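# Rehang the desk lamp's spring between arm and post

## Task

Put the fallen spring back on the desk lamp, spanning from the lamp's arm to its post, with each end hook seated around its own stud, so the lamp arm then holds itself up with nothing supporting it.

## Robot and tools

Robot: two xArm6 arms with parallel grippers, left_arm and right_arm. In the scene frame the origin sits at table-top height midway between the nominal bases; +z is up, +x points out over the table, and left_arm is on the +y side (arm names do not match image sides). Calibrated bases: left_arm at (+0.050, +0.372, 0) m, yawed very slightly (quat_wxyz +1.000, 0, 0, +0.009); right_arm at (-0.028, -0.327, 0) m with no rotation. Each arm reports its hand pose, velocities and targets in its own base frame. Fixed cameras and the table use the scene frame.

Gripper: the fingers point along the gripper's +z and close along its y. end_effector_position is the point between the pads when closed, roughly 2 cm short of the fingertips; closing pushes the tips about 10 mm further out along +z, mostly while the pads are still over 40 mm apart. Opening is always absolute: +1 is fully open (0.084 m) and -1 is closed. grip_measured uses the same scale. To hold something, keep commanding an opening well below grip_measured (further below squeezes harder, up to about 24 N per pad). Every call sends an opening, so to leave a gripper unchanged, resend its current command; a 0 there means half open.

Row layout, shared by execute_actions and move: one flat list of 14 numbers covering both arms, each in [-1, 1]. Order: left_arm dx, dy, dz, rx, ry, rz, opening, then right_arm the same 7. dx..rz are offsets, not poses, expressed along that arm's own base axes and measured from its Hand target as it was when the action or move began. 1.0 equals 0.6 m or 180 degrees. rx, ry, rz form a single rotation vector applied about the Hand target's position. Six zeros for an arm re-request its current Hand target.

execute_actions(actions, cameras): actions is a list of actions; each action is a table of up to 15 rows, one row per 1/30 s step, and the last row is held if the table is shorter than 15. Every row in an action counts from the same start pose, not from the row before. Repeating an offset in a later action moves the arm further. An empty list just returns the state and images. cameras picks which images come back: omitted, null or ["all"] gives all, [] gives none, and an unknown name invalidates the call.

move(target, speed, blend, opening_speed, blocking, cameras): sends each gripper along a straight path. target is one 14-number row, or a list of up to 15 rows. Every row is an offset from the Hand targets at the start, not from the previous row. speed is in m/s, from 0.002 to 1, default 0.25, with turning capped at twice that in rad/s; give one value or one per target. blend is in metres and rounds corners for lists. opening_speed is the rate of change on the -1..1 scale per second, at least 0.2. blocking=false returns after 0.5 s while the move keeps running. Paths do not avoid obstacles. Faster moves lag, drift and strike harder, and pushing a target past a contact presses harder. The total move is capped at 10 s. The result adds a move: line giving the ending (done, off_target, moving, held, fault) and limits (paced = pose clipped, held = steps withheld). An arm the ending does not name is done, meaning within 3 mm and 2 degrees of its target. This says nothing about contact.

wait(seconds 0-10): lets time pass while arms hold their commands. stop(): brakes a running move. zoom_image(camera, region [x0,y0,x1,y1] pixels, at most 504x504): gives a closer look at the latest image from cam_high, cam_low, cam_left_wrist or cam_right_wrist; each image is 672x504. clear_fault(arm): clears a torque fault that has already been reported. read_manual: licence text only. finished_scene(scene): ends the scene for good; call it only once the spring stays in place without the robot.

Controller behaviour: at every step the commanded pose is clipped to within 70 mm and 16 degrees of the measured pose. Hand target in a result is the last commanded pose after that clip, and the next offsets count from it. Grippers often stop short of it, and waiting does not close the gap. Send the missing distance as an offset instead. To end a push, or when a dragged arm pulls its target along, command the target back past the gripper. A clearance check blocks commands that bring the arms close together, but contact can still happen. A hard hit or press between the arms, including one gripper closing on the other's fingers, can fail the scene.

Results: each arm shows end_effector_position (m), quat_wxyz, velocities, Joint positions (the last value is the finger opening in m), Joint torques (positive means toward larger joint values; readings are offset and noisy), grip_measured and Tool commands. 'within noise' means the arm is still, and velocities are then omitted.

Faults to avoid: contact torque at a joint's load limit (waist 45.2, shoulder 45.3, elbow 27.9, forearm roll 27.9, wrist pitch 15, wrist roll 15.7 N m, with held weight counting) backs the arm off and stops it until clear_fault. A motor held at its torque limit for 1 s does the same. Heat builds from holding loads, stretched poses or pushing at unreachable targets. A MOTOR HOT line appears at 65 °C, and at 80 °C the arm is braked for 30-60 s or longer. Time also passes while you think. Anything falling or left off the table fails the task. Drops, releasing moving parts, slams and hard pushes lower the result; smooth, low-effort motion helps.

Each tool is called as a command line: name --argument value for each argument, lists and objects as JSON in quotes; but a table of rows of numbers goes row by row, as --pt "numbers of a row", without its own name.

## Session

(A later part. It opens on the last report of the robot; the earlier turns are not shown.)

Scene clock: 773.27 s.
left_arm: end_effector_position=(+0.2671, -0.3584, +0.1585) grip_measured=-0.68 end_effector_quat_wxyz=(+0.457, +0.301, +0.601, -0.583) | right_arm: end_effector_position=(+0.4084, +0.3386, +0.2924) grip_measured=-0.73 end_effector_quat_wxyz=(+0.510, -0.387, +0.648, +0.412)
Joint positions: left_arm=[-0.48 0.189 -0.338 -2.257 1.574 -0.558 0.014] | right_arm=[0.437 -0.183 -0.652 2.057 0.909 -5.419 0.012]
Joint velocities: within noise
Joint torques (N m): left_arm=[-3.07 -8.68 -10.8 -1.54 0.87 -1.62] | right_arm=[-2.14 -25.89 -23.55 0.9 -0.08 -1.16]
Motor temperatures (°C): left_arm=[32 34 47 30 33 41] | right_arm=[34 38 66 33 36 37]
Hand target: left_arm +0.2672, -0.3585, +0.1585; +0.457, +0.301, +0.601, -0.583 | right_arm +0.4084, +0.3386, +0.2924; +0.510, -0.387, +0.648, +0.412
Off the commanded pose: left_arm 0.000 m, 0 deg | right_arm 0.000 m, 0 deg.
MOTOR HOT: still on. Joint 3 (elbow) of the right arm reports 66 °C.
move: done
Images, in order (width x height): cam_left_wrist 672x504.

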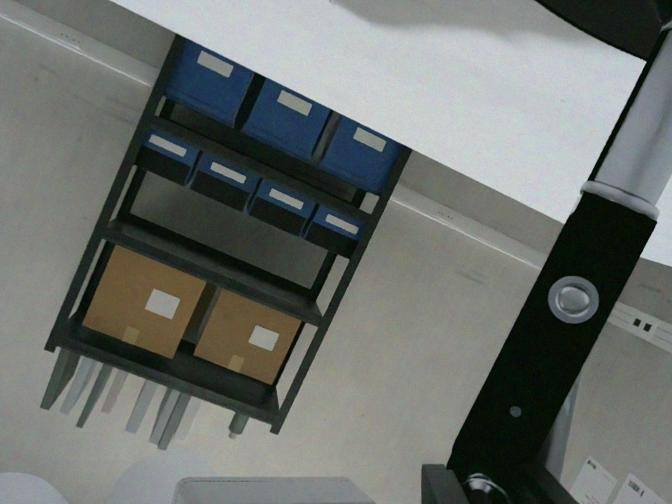

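move --pt "-0.0008 0.0039 -0.0004 0 0 0 -0.9 0 0 0 0 0 0 -0.76" --pt "-0.0008 0.0039 -0.0004 0 0 0 -0.4 0 0 0 0 0 0 -0.76" --speed 0.02 --opening_speed 0.3 --cameras '["cam_left_wrist", "cam_right_wrist"]'

zoom_image --camera "cam_left_wrist" --region '[432, 414, 552, 504]'

Scene clock: 782.17 s.
left_arm: end_effector_position=(+0.2667, -0.3561, +0.1582) grip_measured=-0.42 end_effector_quat_wxyz=(+0.457, +0.301, +0.601, -0.583) | right_arm: end_effector_position=(+0.4084, +0.3386, +0.2924) grip_measured=-0.73 end_effector_quat_wxyz=(+0.510, -0.387, +0.648, +0.412)
Joint positions: left_arm=[-0.471 0.187 -0.334 -2.249 1.577 -0.556 0.026] | right_arm=[0.437 -0.183 -0.652 2.057 0.909 -5.419 0.012]
Joint velocities: within noise
Joint torques (N m): left_arm=[2.57 -17.28 -5.75 0.47 2.34 1.24] | right_arm=[-2.04 -25.7 -23.6 1.29 -0.11 -1.18]
Motor temperatures (°C): left_arm=[32 34 47 30 32 41] | right_arm=[34 38 67 33 36 37]
Hand target: left_arm +0.2667, -0.3561, +0.1582; +0.457, +0.301, +0.601, -0.583 | right_arm +0.4084, +0.3386, +0.2924; +0.510, -0.387, +0.648, +0.412
Off the commanded pose: left_arm 0.000 m, 0 deg | right_arm 0.000 m, 0 deg.
MOTOR HOT: still on. Joint 3 (elbow) of the right arm reports 67 °C.
move: done
Images, in order (width x height): cam_left_wrist 672x504, cam_right_wrist 672x504.

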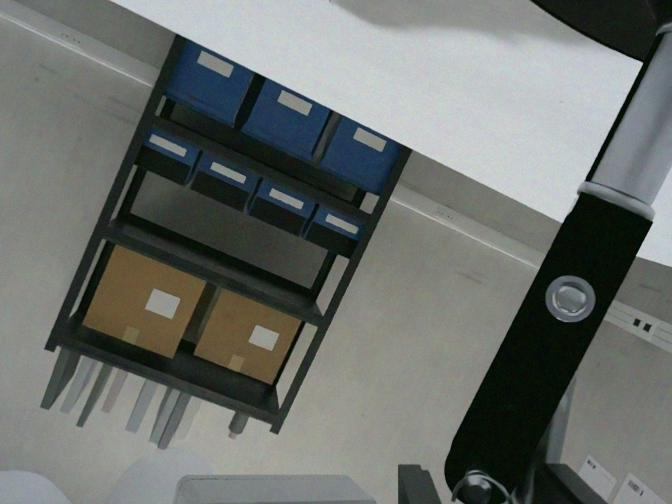

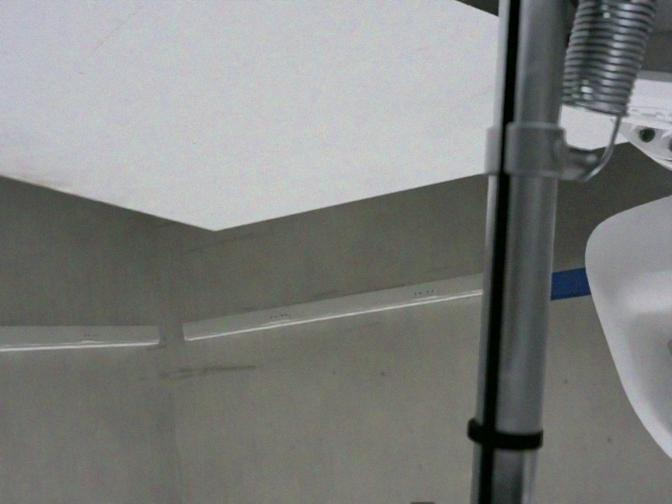

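Scaled by 4.200 from the camera's 672x504 image, which has a finer 960x720 frame.

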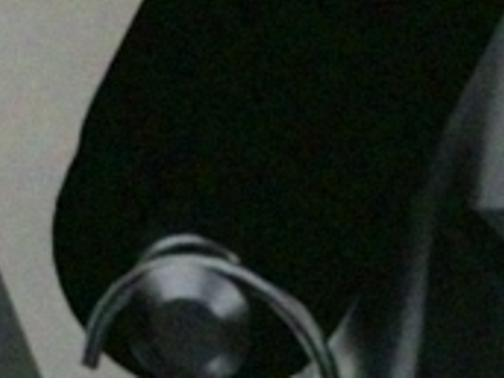

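move --pt "-0.0099 0.0488 -0.0048 0 0 0 -0.4 0 0 0 0 0 0 -0.76" --pt "-0.0331 0.1626 -0.016 0 0 0 -0.4 0 0 0 0 0 0 -0.76" --speed '[0.03,0.1]' --cameras '["cam_left_wrist", "cam_right_wrist"]'

zoom_image --camera "cam_left_wrist" --region '[392, 324, 552, 444]'

Scene clock: 787.83 s.
left_arm: end_effector_position=(+0.2468, -0.2586, +0.1486) grip_measured=-0.42 end_effector_quat_wxyz=(+0.457, +0.301, +0.601, -0.583) | right_arm: end_effector_position=(+0.4084, +0.3386, +0.2924) grip_measured=-0.73 end_effector_quat_wxyz=(+0.510, -0.387, +0.648, +0.412)
Joint positions: left_arm=[-0.035 0.167 -0.211 -1.81 1.658 -0.485 0.026] | right_arm=[0.437 -0.183 -0.652 2.057 0.909 -5.419 0.012]
Joint velocities: within noise
Joint torques (N m): left_arm=[4.27 -6.13 -7.74 1.14 2.6 1.18] | right_arm=[-2.23 -26.1 -23.59 1.24 -0.12 -1.17]
Motor temperatures (°C): left_arm=[32 35 46 30 33 41] | right_arm=[34 38 67 33 36 37]
Hand target: left_arm +0.2468, -0.2586, +0.1486; +0.457, +0.301, +0.601, -0.583 | right_arm +0.4084, +0.3386, +0.2924; +0.510, -0.387, +0.648, +0.412
Off the commanded pose: left_arm 0.000 m, 0 deg | right_arm 0.000 m, 0 deg.
MOTOR HOT: still on. Joint 3 (elbow) of the right arm reports 67 °C.
move: done
Images, in order (width x height): cam_left_wrist 672x504, cam_right_wrist 672x504.

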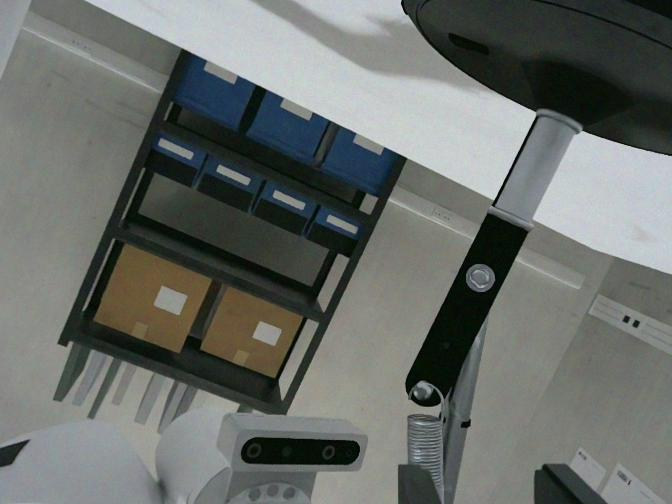

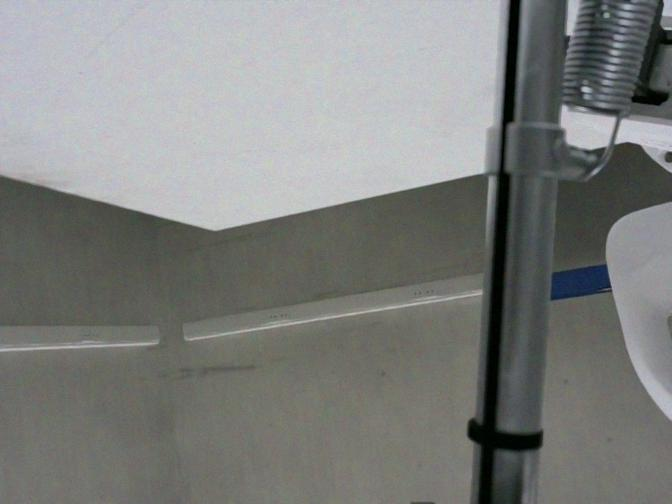

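Scaled by 3.150 from the camera's 672x504 image, which has a finer 960x720 frame.

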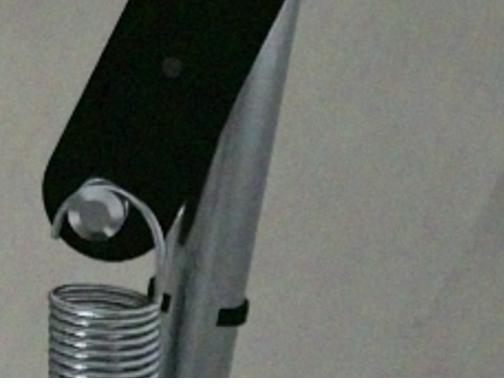

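zoom_image --camera "cam_left_wrist" --region '[400, 374, 448, 410]'

Scaled by 10.500 from the camera's 672x504 image, which has a finer 960x720 frame.

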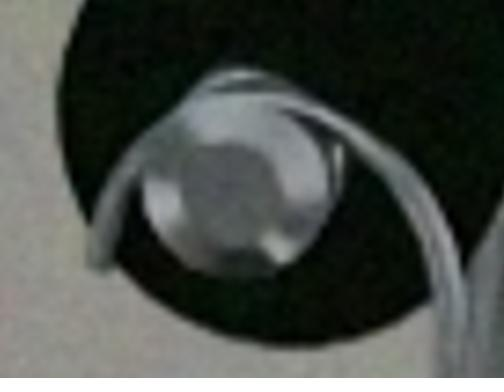

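move --target '[0.1687,-0.0587,0.0358,0,0,-0.25,-0.4,0,0,0,0,0,0,-0.76]' --speed 0.2 --cameras '["cam_left_wrist", "cam_high"]'

Scene clock: 817.53 s.
left_arm: end_effector_position=(+0.3480, -0.2938, +0.1701) grip_measured=-0.42 end_effector_quat_wxyz=(-0.199, -0.508, -0.440, +0.713) | right_arm: end_effector_position=(+0.4084, +0.3386, +0.2924) grip_measured=-0.73 end_effector_quat_wxyz=(+0.510, -0.387, +0.648, +0.412)
Joint positions: left_arm=[-0.128 0.651 -1.208 -1.225 1.891 -0.966 0.026] | right_arm=[0.437 -0.183 -0.652 2.057 0.909 -5.419 0.012]
Joint velocities: within noise
Joint torques (N m): left_arm=[-3.47 -17.54 -13.03 0.11 2.17 -1.73] | right_arm=[-2.05 -25.76 -23.61 1.25 -0.1 -1.22]
Motor temperatures (°C): left_arm=[32 34 46 30 33 41] | right_arm=[34 38 67 33 35 37]
Hand target: left_arm +0.3480, -0.2938, +0.1701; -0.199, -0.508, -0.440, +0.713 | right_arm +0.4084, +0.3386, +0.2924; +0.510, -0.387, +0.648, +0.412
Off the commanded pose: left_arm 0.000 m, 0 deg | right_arm 0.000 m, 0 deg.
MOTOR HOT: still on. Joint 3 (elbow) of the right arm reports 67 °C.
move: done
Images, in order (width x height): cam_high 672x504, cam_left_wrist 672x504.

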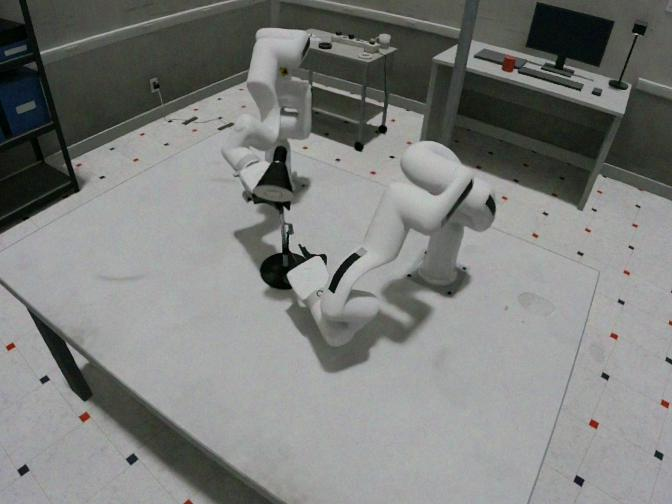

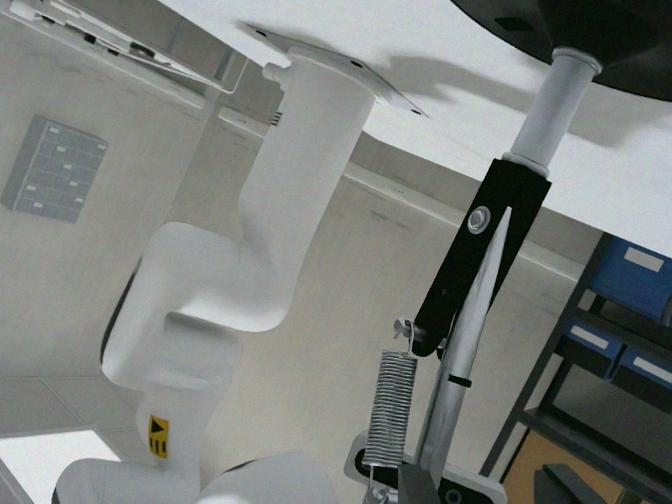

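zoom_image --camera "cam_left_wrist" --region '[384, 308, 448, 356]'

zoom_image --camera "cam_left_wrist" --region '[340, 432, 436, 504]'

Scaled by 7.875 from the camera's 672x504 image, which has a finer 960x720 frame.

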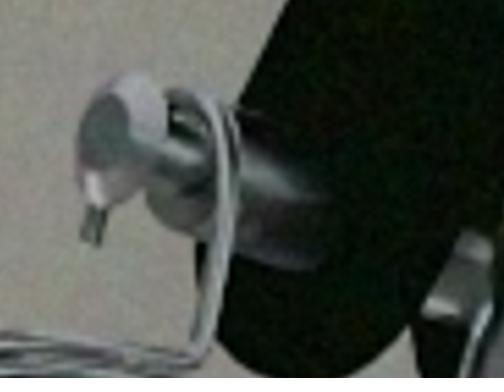

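Scaled by 5.250 from the camera's 672x504 image, which has a finer 960x720 frame.

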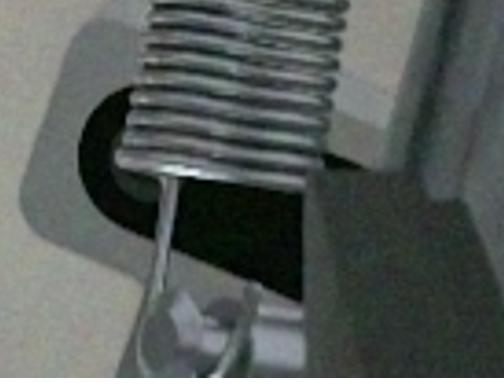

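move --pt "0.055 0.083 -0.0095 0 0 0 -0.4 0 0 0 0 0 0 -0.76" --pt "0.055 0.083 -0.0095 0 0 0 -0.4 0 0 0 0 0 0 -0.55" --speed 0.15 --opening_speed 0.2 --cameras '["cam_left_wrist", "cam_right_wrist"]'

Scene clock: 824.30 s.
left_arm: end_effector_position=(+0.3810, -0.2440, +0.1644) grip_measured=-0.42 end_effector_quat_wxyz=(-0.199, -0.508, -0.440, +0.713) | right_arm: end_effector_position=(+0.4084, +0.3386, +0.2924) grip_measured=-0.57 end_effector_quat_wxyz=(+0.510, -0.387, +0.648, +0.412)
Joint positions: left_arm=[-0.017 0.737 -1.343 -1.141 1.966 -0.99 0.026] | right_arm=[0.437 -0.183 -0.652 2.057 0.909 -5.419 0.019]
Joint velocities: within noise
Joint torques (N m): left_arm=[3.26 -19.04 -12.78 0.02 2.2 -1.62] | right_arm=[-1.99 -25.83 -23.55 1.46 0.02 -0.54]
Motor temperatures (°C): left_arm=[32 35 48 30 33 41] | right_arm=[34 38 67 33 35 37]
Hand target: left_arm +0.3810, -0.2440, +0.1644; -0.199, -0.508, -0.440, +0.713 | right_arm +0.4084, +0.3386, +0.2924; +0.510, -0.387, +0.648, +0.412
Off the commanded pose: left_arm 0.000 m, 0 deg | right_arm 0.000 m, 0 deg.
MOTOR HOT: still on. Joint 3 (elbow) of the right arm reports 67 °C.
move: done
Images, in order (width x height): cam_left_wrist 672x504, cam_right_wrist 672x504.

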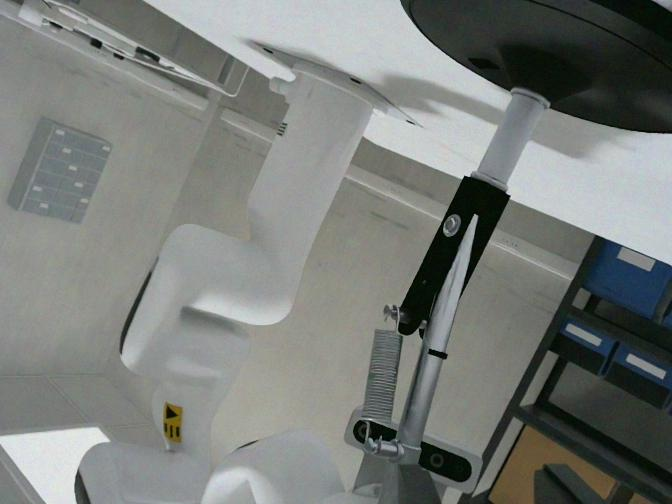

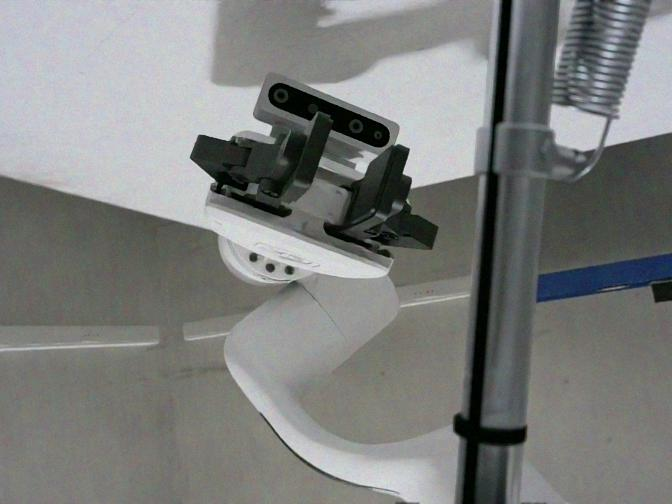

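move --target '[0,0,0,0,0,0,-0.4,0,0,0,0,0,0,-0.4]' --opening_speed 0.2 --cameras '["cam_left_wrist", "cam_right_wrist"]'

Scene clock: 827.40 s.
left_arm: end_effector_position=(+0.3810, -0.2440, +0.1644) grip_measured=-0.42 end_effector_quat_wxyz=(-0.199, -0.508, -0.440, +0.713) | right_arm: end_effector_position=(+0.4084, +0.3386, +0.2924) grip_measured=-0.42 end_effector_quat_wxyz=(+0.510, -0.387, +0.648, +0.412)
Joint positions: left_arm=[-0.017 0.737 -1.343 -1.141 1.966 -0.99 0.026] | right_arm=[0.437 -0.183 -0.652 2.057 0.909 -5.419 0.026]
Joint velocities: within noise
Joint torques (N m): left_arm=[3.02 -19.54 -11.01 -0.38 1.97 -1.57] | right_arm=[-2.17 -25.66 -23.62 1.55 -0.03 0.89]
Motor temperatures (°C): left_arm=[32 35 48 30 33 41] | right_arm=[34 38 67 33 35 37]
Hand target: left_arm +0.3810, -0.2440, +0.1644; -0.199, -0.508, -0.440, +0.713 | right_arm +0.4084, +0.3386, +0.2924; +0.510, -0.387, +0.648, +0.412
Off the commanded pose: left_arm 0.000 m, 0 deg | right_arm 0.000 m, 0 deg.
MOTOR HOT: still on. Joint 3 (elbow) of the right arm reports 67 °C.
move: done
Images, in order (width x height): cam_left_wrist 672x504, cam_right_wrist 672x504.

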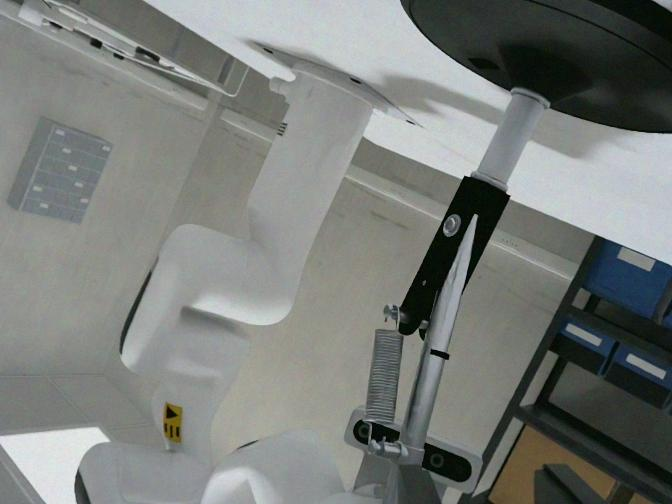

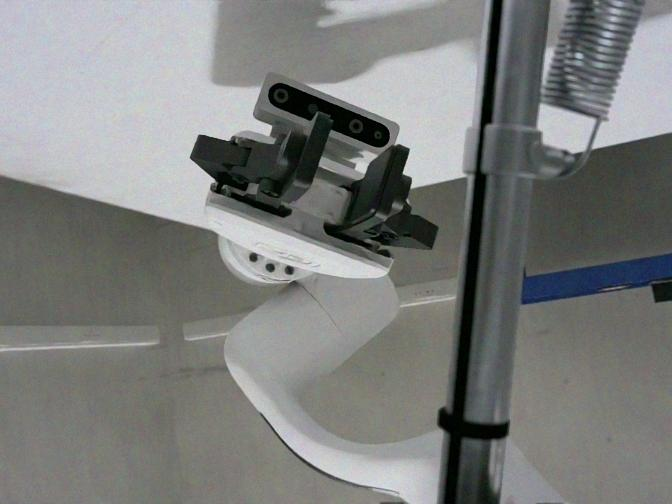

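move --target '[0,0,0,0,0,0,-0.4,0.0145,0.0065,-0.005,0,0,0,-0.4]' --speed 0.02 --cameras '["cam_left_wrist", "cam_right_wrist"]'

Scene clock: 834.10 s.
left_arm: end_effector_position=(+0.3810, -0.2440, +0.1644) grip_measured=-0.42 end_effector_quat_wxyz=(-0.199, -0.508, -0.440, +0.713) | right_arm: end_effector_position=(+0.4171, +0.3425, +0.2894) grip_measured=-0.42 end_effector_quat_wxyz=(+0.510, -0.387, +0.648, +0.412)
Joint positions: left_arm=[-0.017 0.737 -1.343 -1.141 1.966 -0.99 0.026] | right_arm=[0.435 -0.144 -0.683 2.061 0.913 -5.427 0.026]
Joint velocities: within noise
Joint torques (N m): left_arm=[2.65 -20.1 -8.86 -0.68 1.58 -1.39] | right_arm=[-3.39 -14.27 -26.64 2.33 3.96 -1.12]
Motor temperatures (°C): left_arm=[32 35 48 30 33 41] | right_arm=[34 38 67 33 36 37]
Hand target: left_arm +0.3810, -0.2440, +0.1644; -0.199, -0.508, -0.440, +0.713 | right_arm +0.4171, +0.3425, +0.2894; +0.510, -0.387, +0.648, +0.412
Off the commanded pose: left_arm 0.000 m, 0 deg | right_arm 0.000 m, 0 deg.
MOTOR HOT: still on. Joint 3 (elbow) of the right arm reports 67 °C.
move: done
Images, in order (width x height): cam_left_wrist 672x504, cam_right_wrist 672x504.

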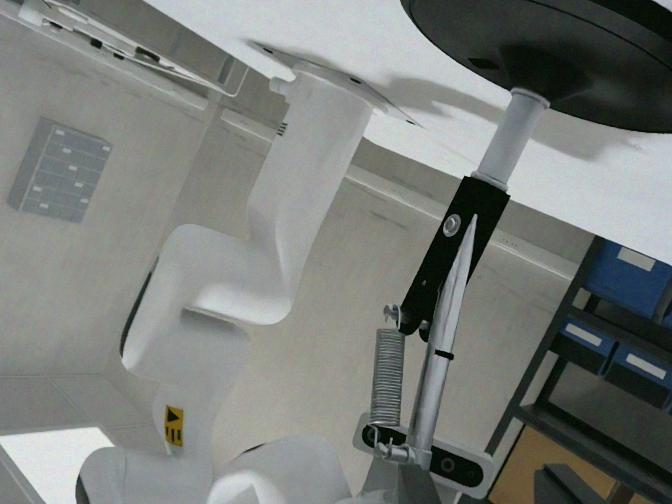

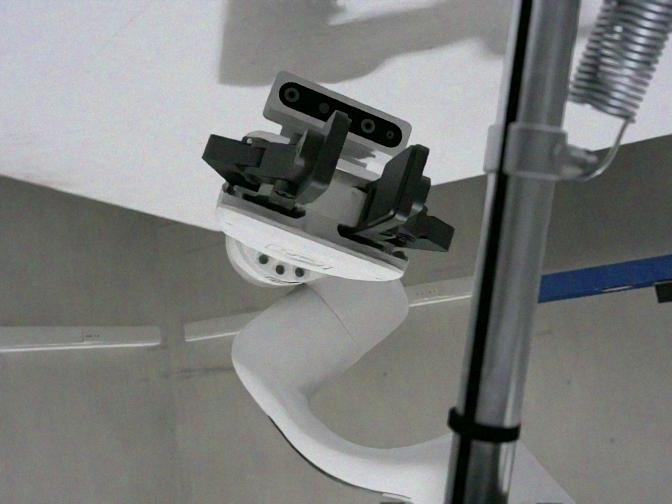

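move --target '[0,0,0,0,0,0,-0.4,0.0145,0.0065,-0.006,-0.0137,0.0304,0,-0.4]' --speed 0.02 --cameras '["cam_left_wrist", "cam_right_wrist"]'

Scene clock: 841.40 s.
left_arm: end_effector_position=(+0.3810, -0.2440, +0.1644) grip_measured=-0.42 end_effector_quat_wxyz=(-0.199, -0.508, -0.440, +0.713) | right_arm: end_effector_position=(+0.4258, +0.3464, +0.2858) grip_measured=-0.42 end_effector_quat_wxyz=(+0.470, -0.378, +0.680, +0.416)
Joint positions: left_arm=[-0.017 0.737 -1.343 -1.141 1.966 -0.99 0.026] | right_arm=[0.45 -0.119 -0.741 1.973 0.845 -5.271 0.026]
Joint velocities: within noise
Joint torques (N m): left_arm=[1.88 -20.86 -8.81 -1.09 1.18 -1.14] | right_arm=[3.7 -15.02 -26.18 -1.65 -0.96 0.88]
Motor temperatures (°C): left_arm=[32 36 48 30 33 41] | right_arm=[34 38 67 33 36 37]
Hand target: left_arm +0.3810, -0.2440, +0.1644; -0.199, -0.508, -0.440, +0.713 | right_arm +0.4258, +0.3464, +0.2858; +0.470, -0.378, +0.680, +0.416
Off the commanded pose: left_arm 0.000 m, 0 deg | right_arm 0.000 m, 0 deg.
MOTOR HOT: still on. Joint 3 (elbow) of the right arm reports 67 °C.
move: done
Images, in order (width x height): cam_left_wrist 672x504, cam_right_wrist 672x504.

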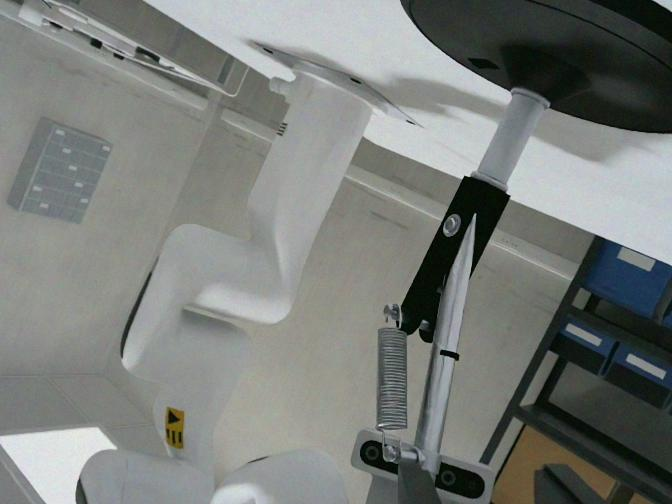

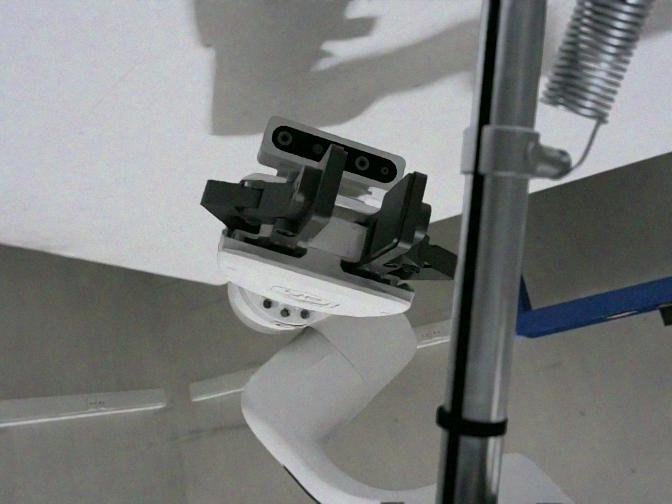

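move --target '[0,0,0,0,0,0,-0.4,0.028,0.0126,-0.013,-0.0134,0.0299,0,-0.4]' --speed 0.025

zoom_image --camera "cam_low" --region '[220, 80, 400, 300]'

Scene clock: 846.20 s.
left_arm: end_effector_position=(+0.3810, -0.2440, +0.1644) grip_measured=-0.42 end_effector_quat_wxyz=(-0.199, -0.508, -0.440, +0.713) | right_arm: end_effector_position=(+0.4426, +0.3539, +0.2780) grip_measured=-0.42 end_effector_quat_wxyz=(+0.430, -0.368, +0.710, +0.419)
Joint positions: left_arm=[-0.017 0.737 -1.343 -1.141 1.966 -0.99 0.026] | right_arm=[0.459 -0.051 -0.828 1.875 0.798 -5.116 0.026]
Joint velocities: within noise
Joint torques (N m): left_arm=[1.47 -21.77 -9.05 -1.43 0.67 -1.04] | right_arm=[3.64 -17.09 -26.21 -1.73 -1.28 0.96]
Motor temperatures (°C): left_arm=[32 36 48 30 33 41] | right_arm=[34 38 68 33 36 37]
Hand target: left_arm +0.3810, -0.2440, +0.1644; -0.199, -0.508, -0.440, +0.713 | right_arm +0.4426, +0.3539, +0.2780; +0.430, -0.368, +0.710, +0.419
Off the commanded pose: left_arm 0.000 m, 0 deg | right_arm 0.000 m, 0 deg.
MOTOR HOT: still on. Joint 3 (elbow) of the right arm reports 68 °C.
move: done

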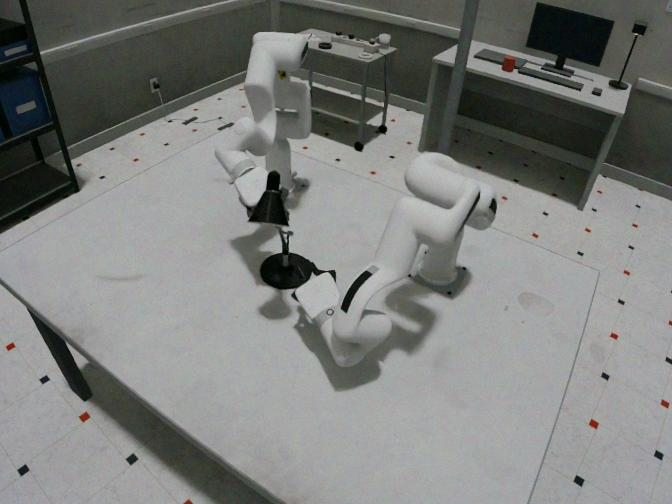

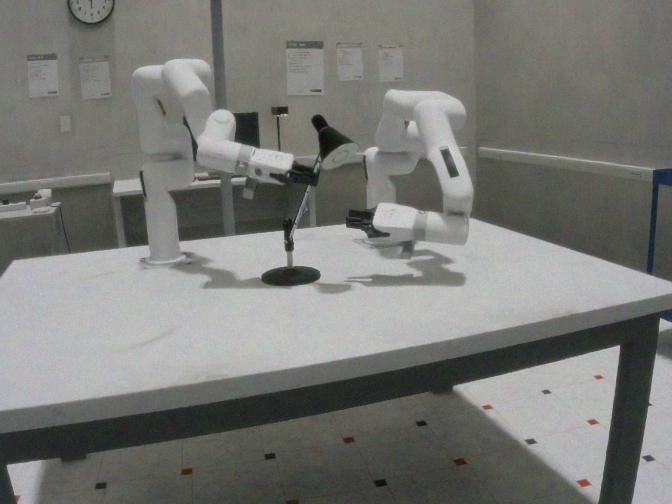

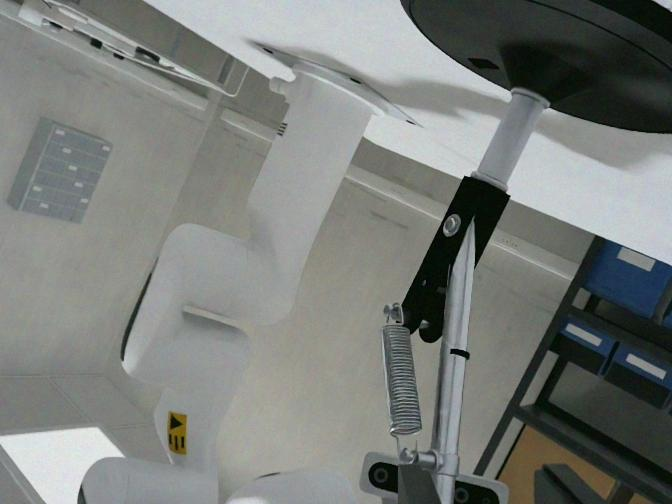

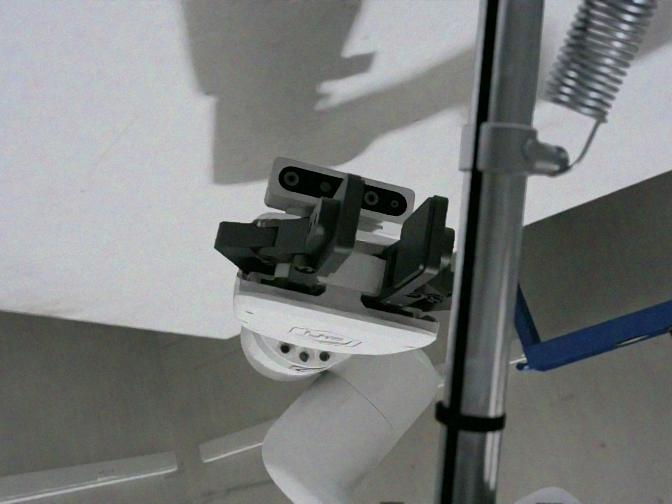

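Scaled by 2.291 from the camera's 672x504 image, which has a finer 960x720 frame.

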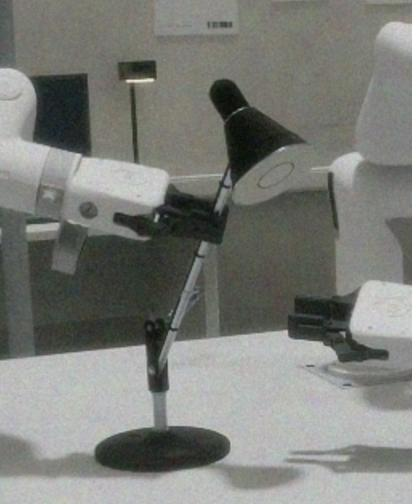

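move --target '[0.0915,0.138,-0.016,0,0,0,-0.4,0.0395,0.0178,-0.0253,-0.02,0.0446,0,-0.4]' --speed 0.04 --cameras '["cam_low","cam_left_wrist", "cam_right_wrist"]'

zoom_image --camera "cam_low" --region '[220, 80, 400, 300]'

Scene clock: 855.80 s.
left_arm: end_effector_position=(+0.4359, -0.1612, +0.1548) grip_measured=-0.42 end_effector_quat_wxyz=(-0.199, -0.508, -0.440, +0.713) | right_arm: end_effector_position=(+0.4663, +0.3646, +0.2628) grip_measured=-0.42 end_effector_quat_wxyz=(+0.367, -0.351, +0.752, +0.421)
Joint positions: left_arm=[0.141 0.926 -1.657 -1.05 2.11 -1.063 0.026] | right_arm=[0.465 0.057 -0.957 1.711 0.759 -4.874 0.026]
Joint velocities: within noise
Joint torques (N m): left_arm=[3.1 -21.34 -14.45 -0.03 2.31 -1.8] | right_arm=[3.47 -19.73 -26.42 -1.74 -1.77 1.23]
Motor temperatures (°C): left_arm=[32 37 48 30 32 41] | right_arm=[34 38 68 33 36 37]
Hand target: left_arm +0.4359, -0.1612, +0.1548; -0.199, -0.508, -0.440, +0.713 | right_arm +0.4663, +0.3646, +0.2628; +0.367, -0.351, +0.752, +0.421
Off the commanded pose: left_arm 0.000 m, 0 deg | right_arm 0.000 m, 0 deg.
MOTOR HOT: still on. Joint 3 (elbow) of the right arm reports 68 °C.
move: done
Images, in order (width x height): cam_low 672x504, cam_left_wrist 672x504, cam_right_wrist 672x504.

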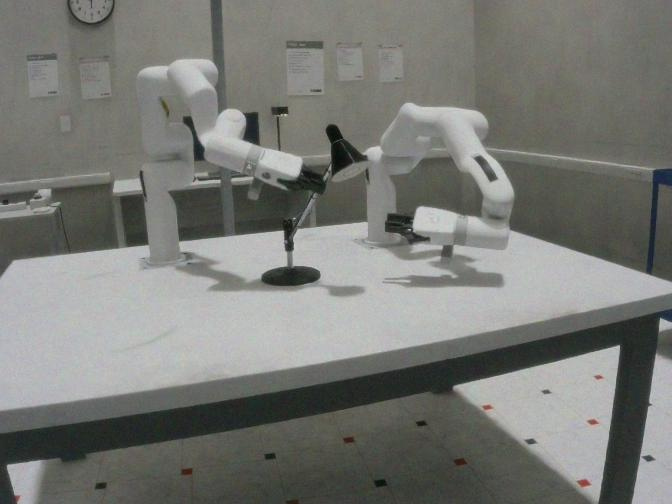

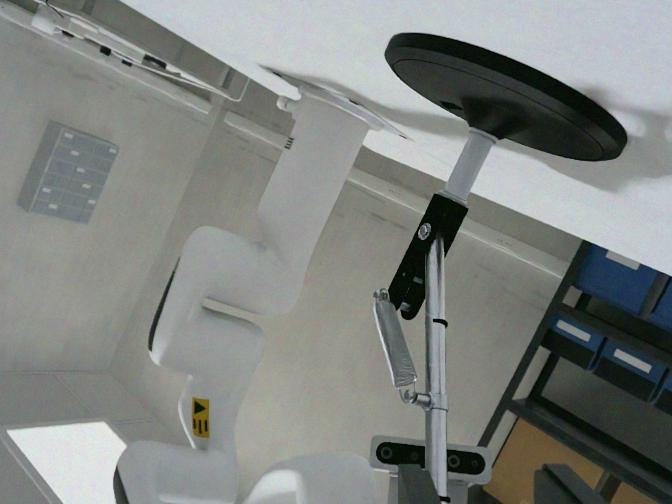

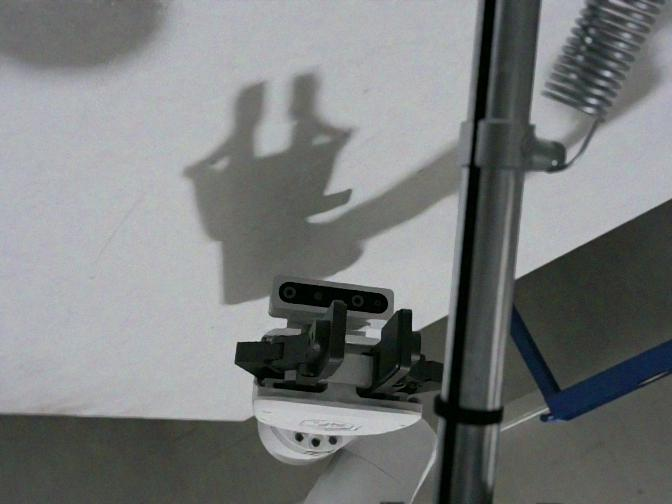

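Scaled by 2.291 from the camera's 672x504 image, which has a finer 960x720 frame.

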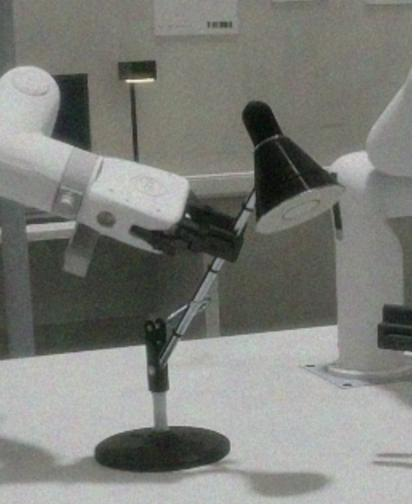

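move --target '[0,0,0,0,0,0,-0.4,0.035,0.0158,-0.032,-0.02,0.0446,0,-0.4]' --speed 0.04 --cameras '["cam_low","cam_left_wrist", "cam_right_wrist"]'

zoom_image --camera "cam_low" --region '[220, 80, 400, 300]'

Scene clock: 861.83 s.
left_arm: end_effector_position=(+0.4359, -0.1612, +0.1548) grip_measured=-0.42 end_effector_quat_wxyz=(-0.199, -0.508, -0.440, +0.713) | right_arm: end_effector_position=(+0.4873, +0.3741, +0.2436) grip_measured=-0.42 end_effector_quat_wxyz=(+0.302, -0.332, +0.788, +0.421)
Joint positions: left_arm=[0.141 0.926 -1.658 -1.05 2.11 -1.063 0.026] | right_arm=[0.463 0.17 -1.083 1.538 0.755 -4.631 0.026]
Joint velocities: within noise
Joint torques (N m): left_arm=[2.66 -21.24 -11.71 -0.43 1.85 -1.52] | right_arm=[-3.79 -23.12 -26.67 -1.69 2.26 1.18]
Motor temperatures (°C): left_arm=[32 37 49 30 32 41] | right_arm=[34 38 68 33 36 37]
Hand target: left_arm +0.4359, -0.1612, +0.1548; -0.199, -0.508, -0.440, +0.713 | right_arm +0.4873, +0.3741, +0.2436; +0.302, -0.332, +0.788, +0.421
Off the commanded pose: left_arm 0.000 m, 0 deg | right_arm 0.000 m, 0 deg.
MOTOR HOT: still on. Joint 3 (elbow) of the right arm reports 68 °C.
move: done
Images, in order (width x height): cam_low 672x504, cam_left_wrist 672x504, cam_right_wrist 672x504.

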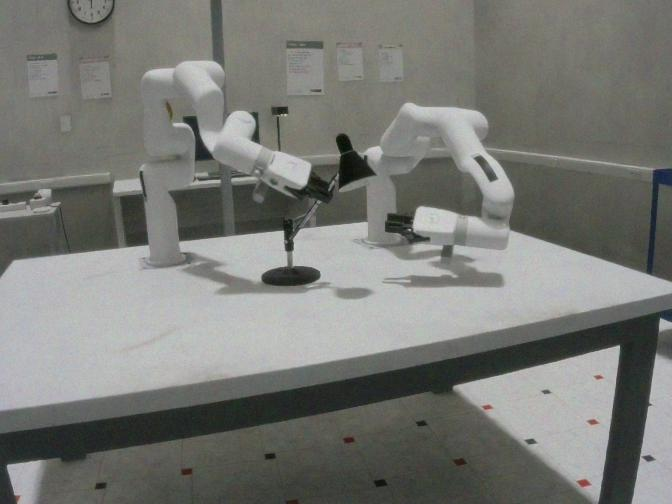

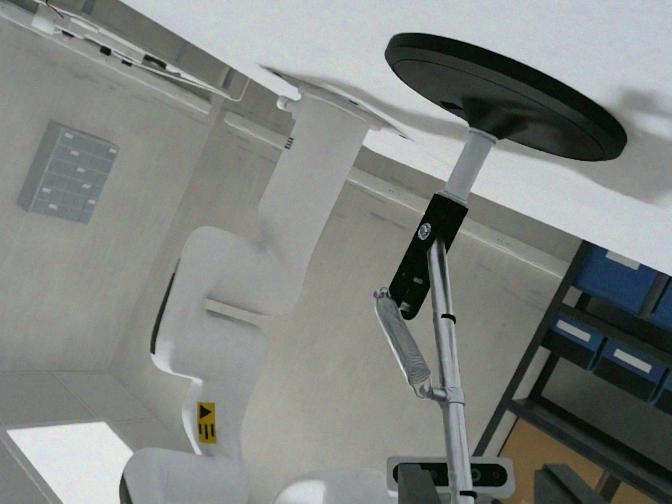

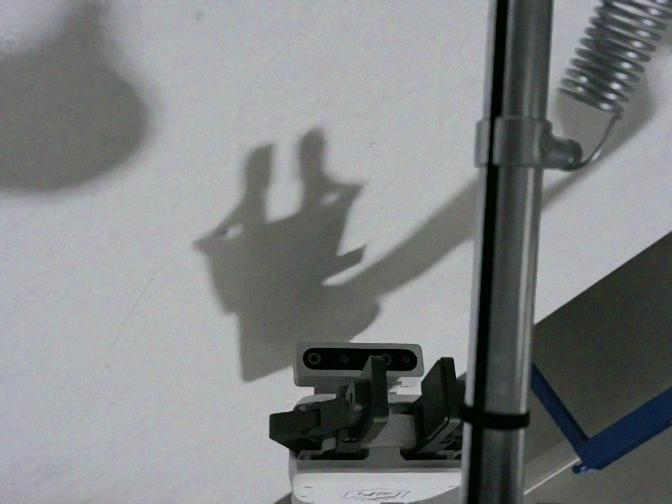

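Scaled by 2.291 from the camera's 672x504 image, which has a finer 960x720 frame.

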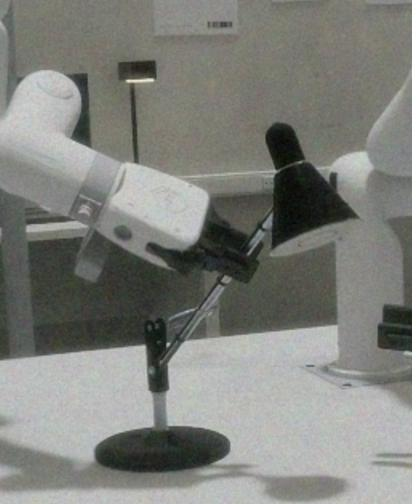

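move --target '[0,0,0,0,0,0,-0.4,0.0117,0.0053,-0.0117,-0.0067,0.0149,0,-0.4]' --speed 0.04 --cameras '["cam_left_wrist", "cam_right_wrist"]'

Scene clock: 864.47 s.
left_arm: end_effector_position=(+0.4359, -0.1612, +0.1548) grip_measured=-0.42 end_effector_quat_wxyz=(-0.199, -0.508, -0.440, +0.713) | right_arm: end_effector_position=(+0.4943, +0.3773, +0.2366) grip_measured=-0.42 end_effector_quat_wxyz=(+0.280, -0.325, +0.799, +0.420)
Joint positions: left_arm=[0.141 0.926 -1.658 -1.05 2.11 -1.063 0.026] | right_arm=[0.461 0.21 -1.128 1.48 0.762 -4.55 0.026]
Joint velocities: within noise
Joint torques (N m): left_arm=[2.19 -21.39 -12 -0.63 1.85 -1.52] | right_arm=[-3.33 -23.85 -26.5 -2.17 2.06 1.29]
Motor temperatures (°C): left_arm=[32 37 49 30 32 41] | right_arm=[34 38 68 33 36 37]
Hand target: left_arm +0.4359, -0.1612, +0.1548; -0.199, -0.508, -0.440, +0.713 | right_arm +0.4943, +0.3773, +0.2366; +0.280, -0.325, +0.799, +0.420
Off the commanded pose: left_arm 0.000 m, 0 deg | right_arm 0.000 m, 0 deg.
MOTOR HOT: still on. Joint 3 (elbow) of the right arm reports 68 °C.
move: done
Images, in order (width x height): cam_left_wrist 672x504, cam_right_wrist 672x504.

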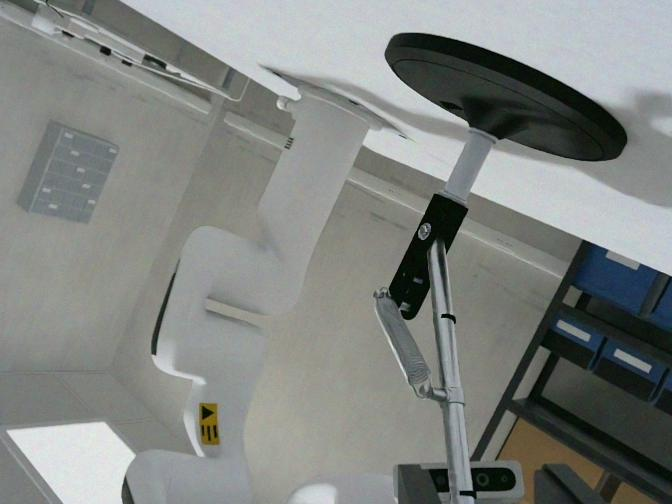

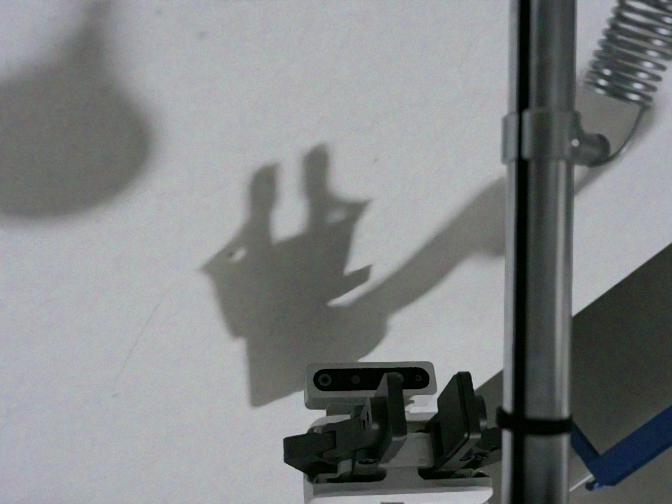

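move --target '[0,0,0,0,0,0,-0.4,-0.007,-0.0032,0.0064,0,0,0,-0.25]' --speed 0.03 --opening_speed 0.3 --cameras '["cam_left_wrist", "cam_right_wrist"]'

Scene clock: 871.37 s.
left_arm: end_effector_position=(+0.4359, -0.1612, +0.1548) grip_measured=-0.42 end_effector_quat_wxyz=(-0.199, -0.508, -0.440, +0.713) | right_arm: end_effector_position=(+0.4902, +0.3753, +0.2404) grip_measured=-0.27 end_effector_quat_wxyz=(+0.280, -0.325, +0.799, +0.420)
Joint positions: left_arm=[0.141 0.926 -1.658 -1.05 2.11 -1.063 0.026] | right_arm=[0.461 0.19 -1.112 1.476 0.762 -4.544 0.033]
Joint velocities: within noise
Joint torques (N m): left_arm=[1.31 -21.39 -12.23 -0.78 1.78 -1.61] | right_arm=[3.56 -36.74 -20.04 -1.65 2.04 1.12]
Motor temperatures (°C): left_arm=[32 37 50 30 32 41] | right_arm=[34 38 68 33 36 37]
Hand target: left_arm +0.4359, -0.1612, +0.1548; -0.199, -0.508, -0.440, +0.713 | right_arm +0.4901, +0.3754, +0.2404; +0.280, -0.325, +0.799, +0.420
Off the commanded pose: left_arm 0.000 m, 0 deg | right_arm 0.000 m, 0 deg.
MOTOR HOT: still on. Joint 3 (elbow) of the right arm reports 68 °C.
move: done
Images, in order (width x height): cam_left_wrist 672x504, cam_right_wrist 672x504.

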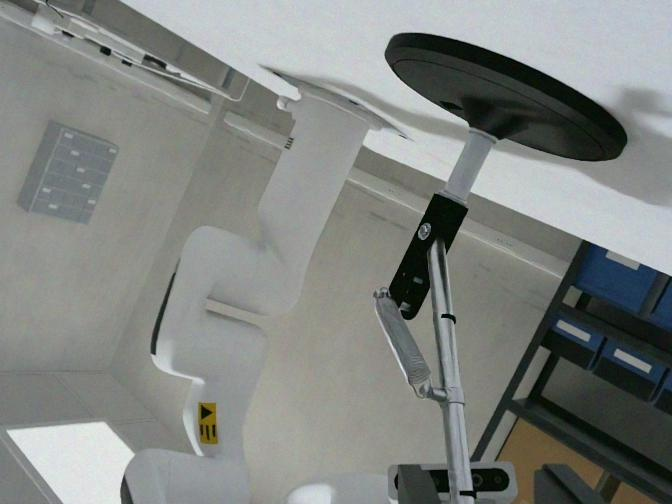

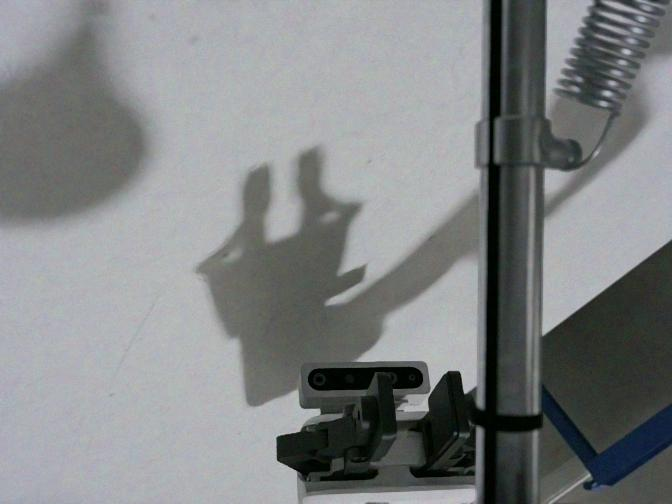

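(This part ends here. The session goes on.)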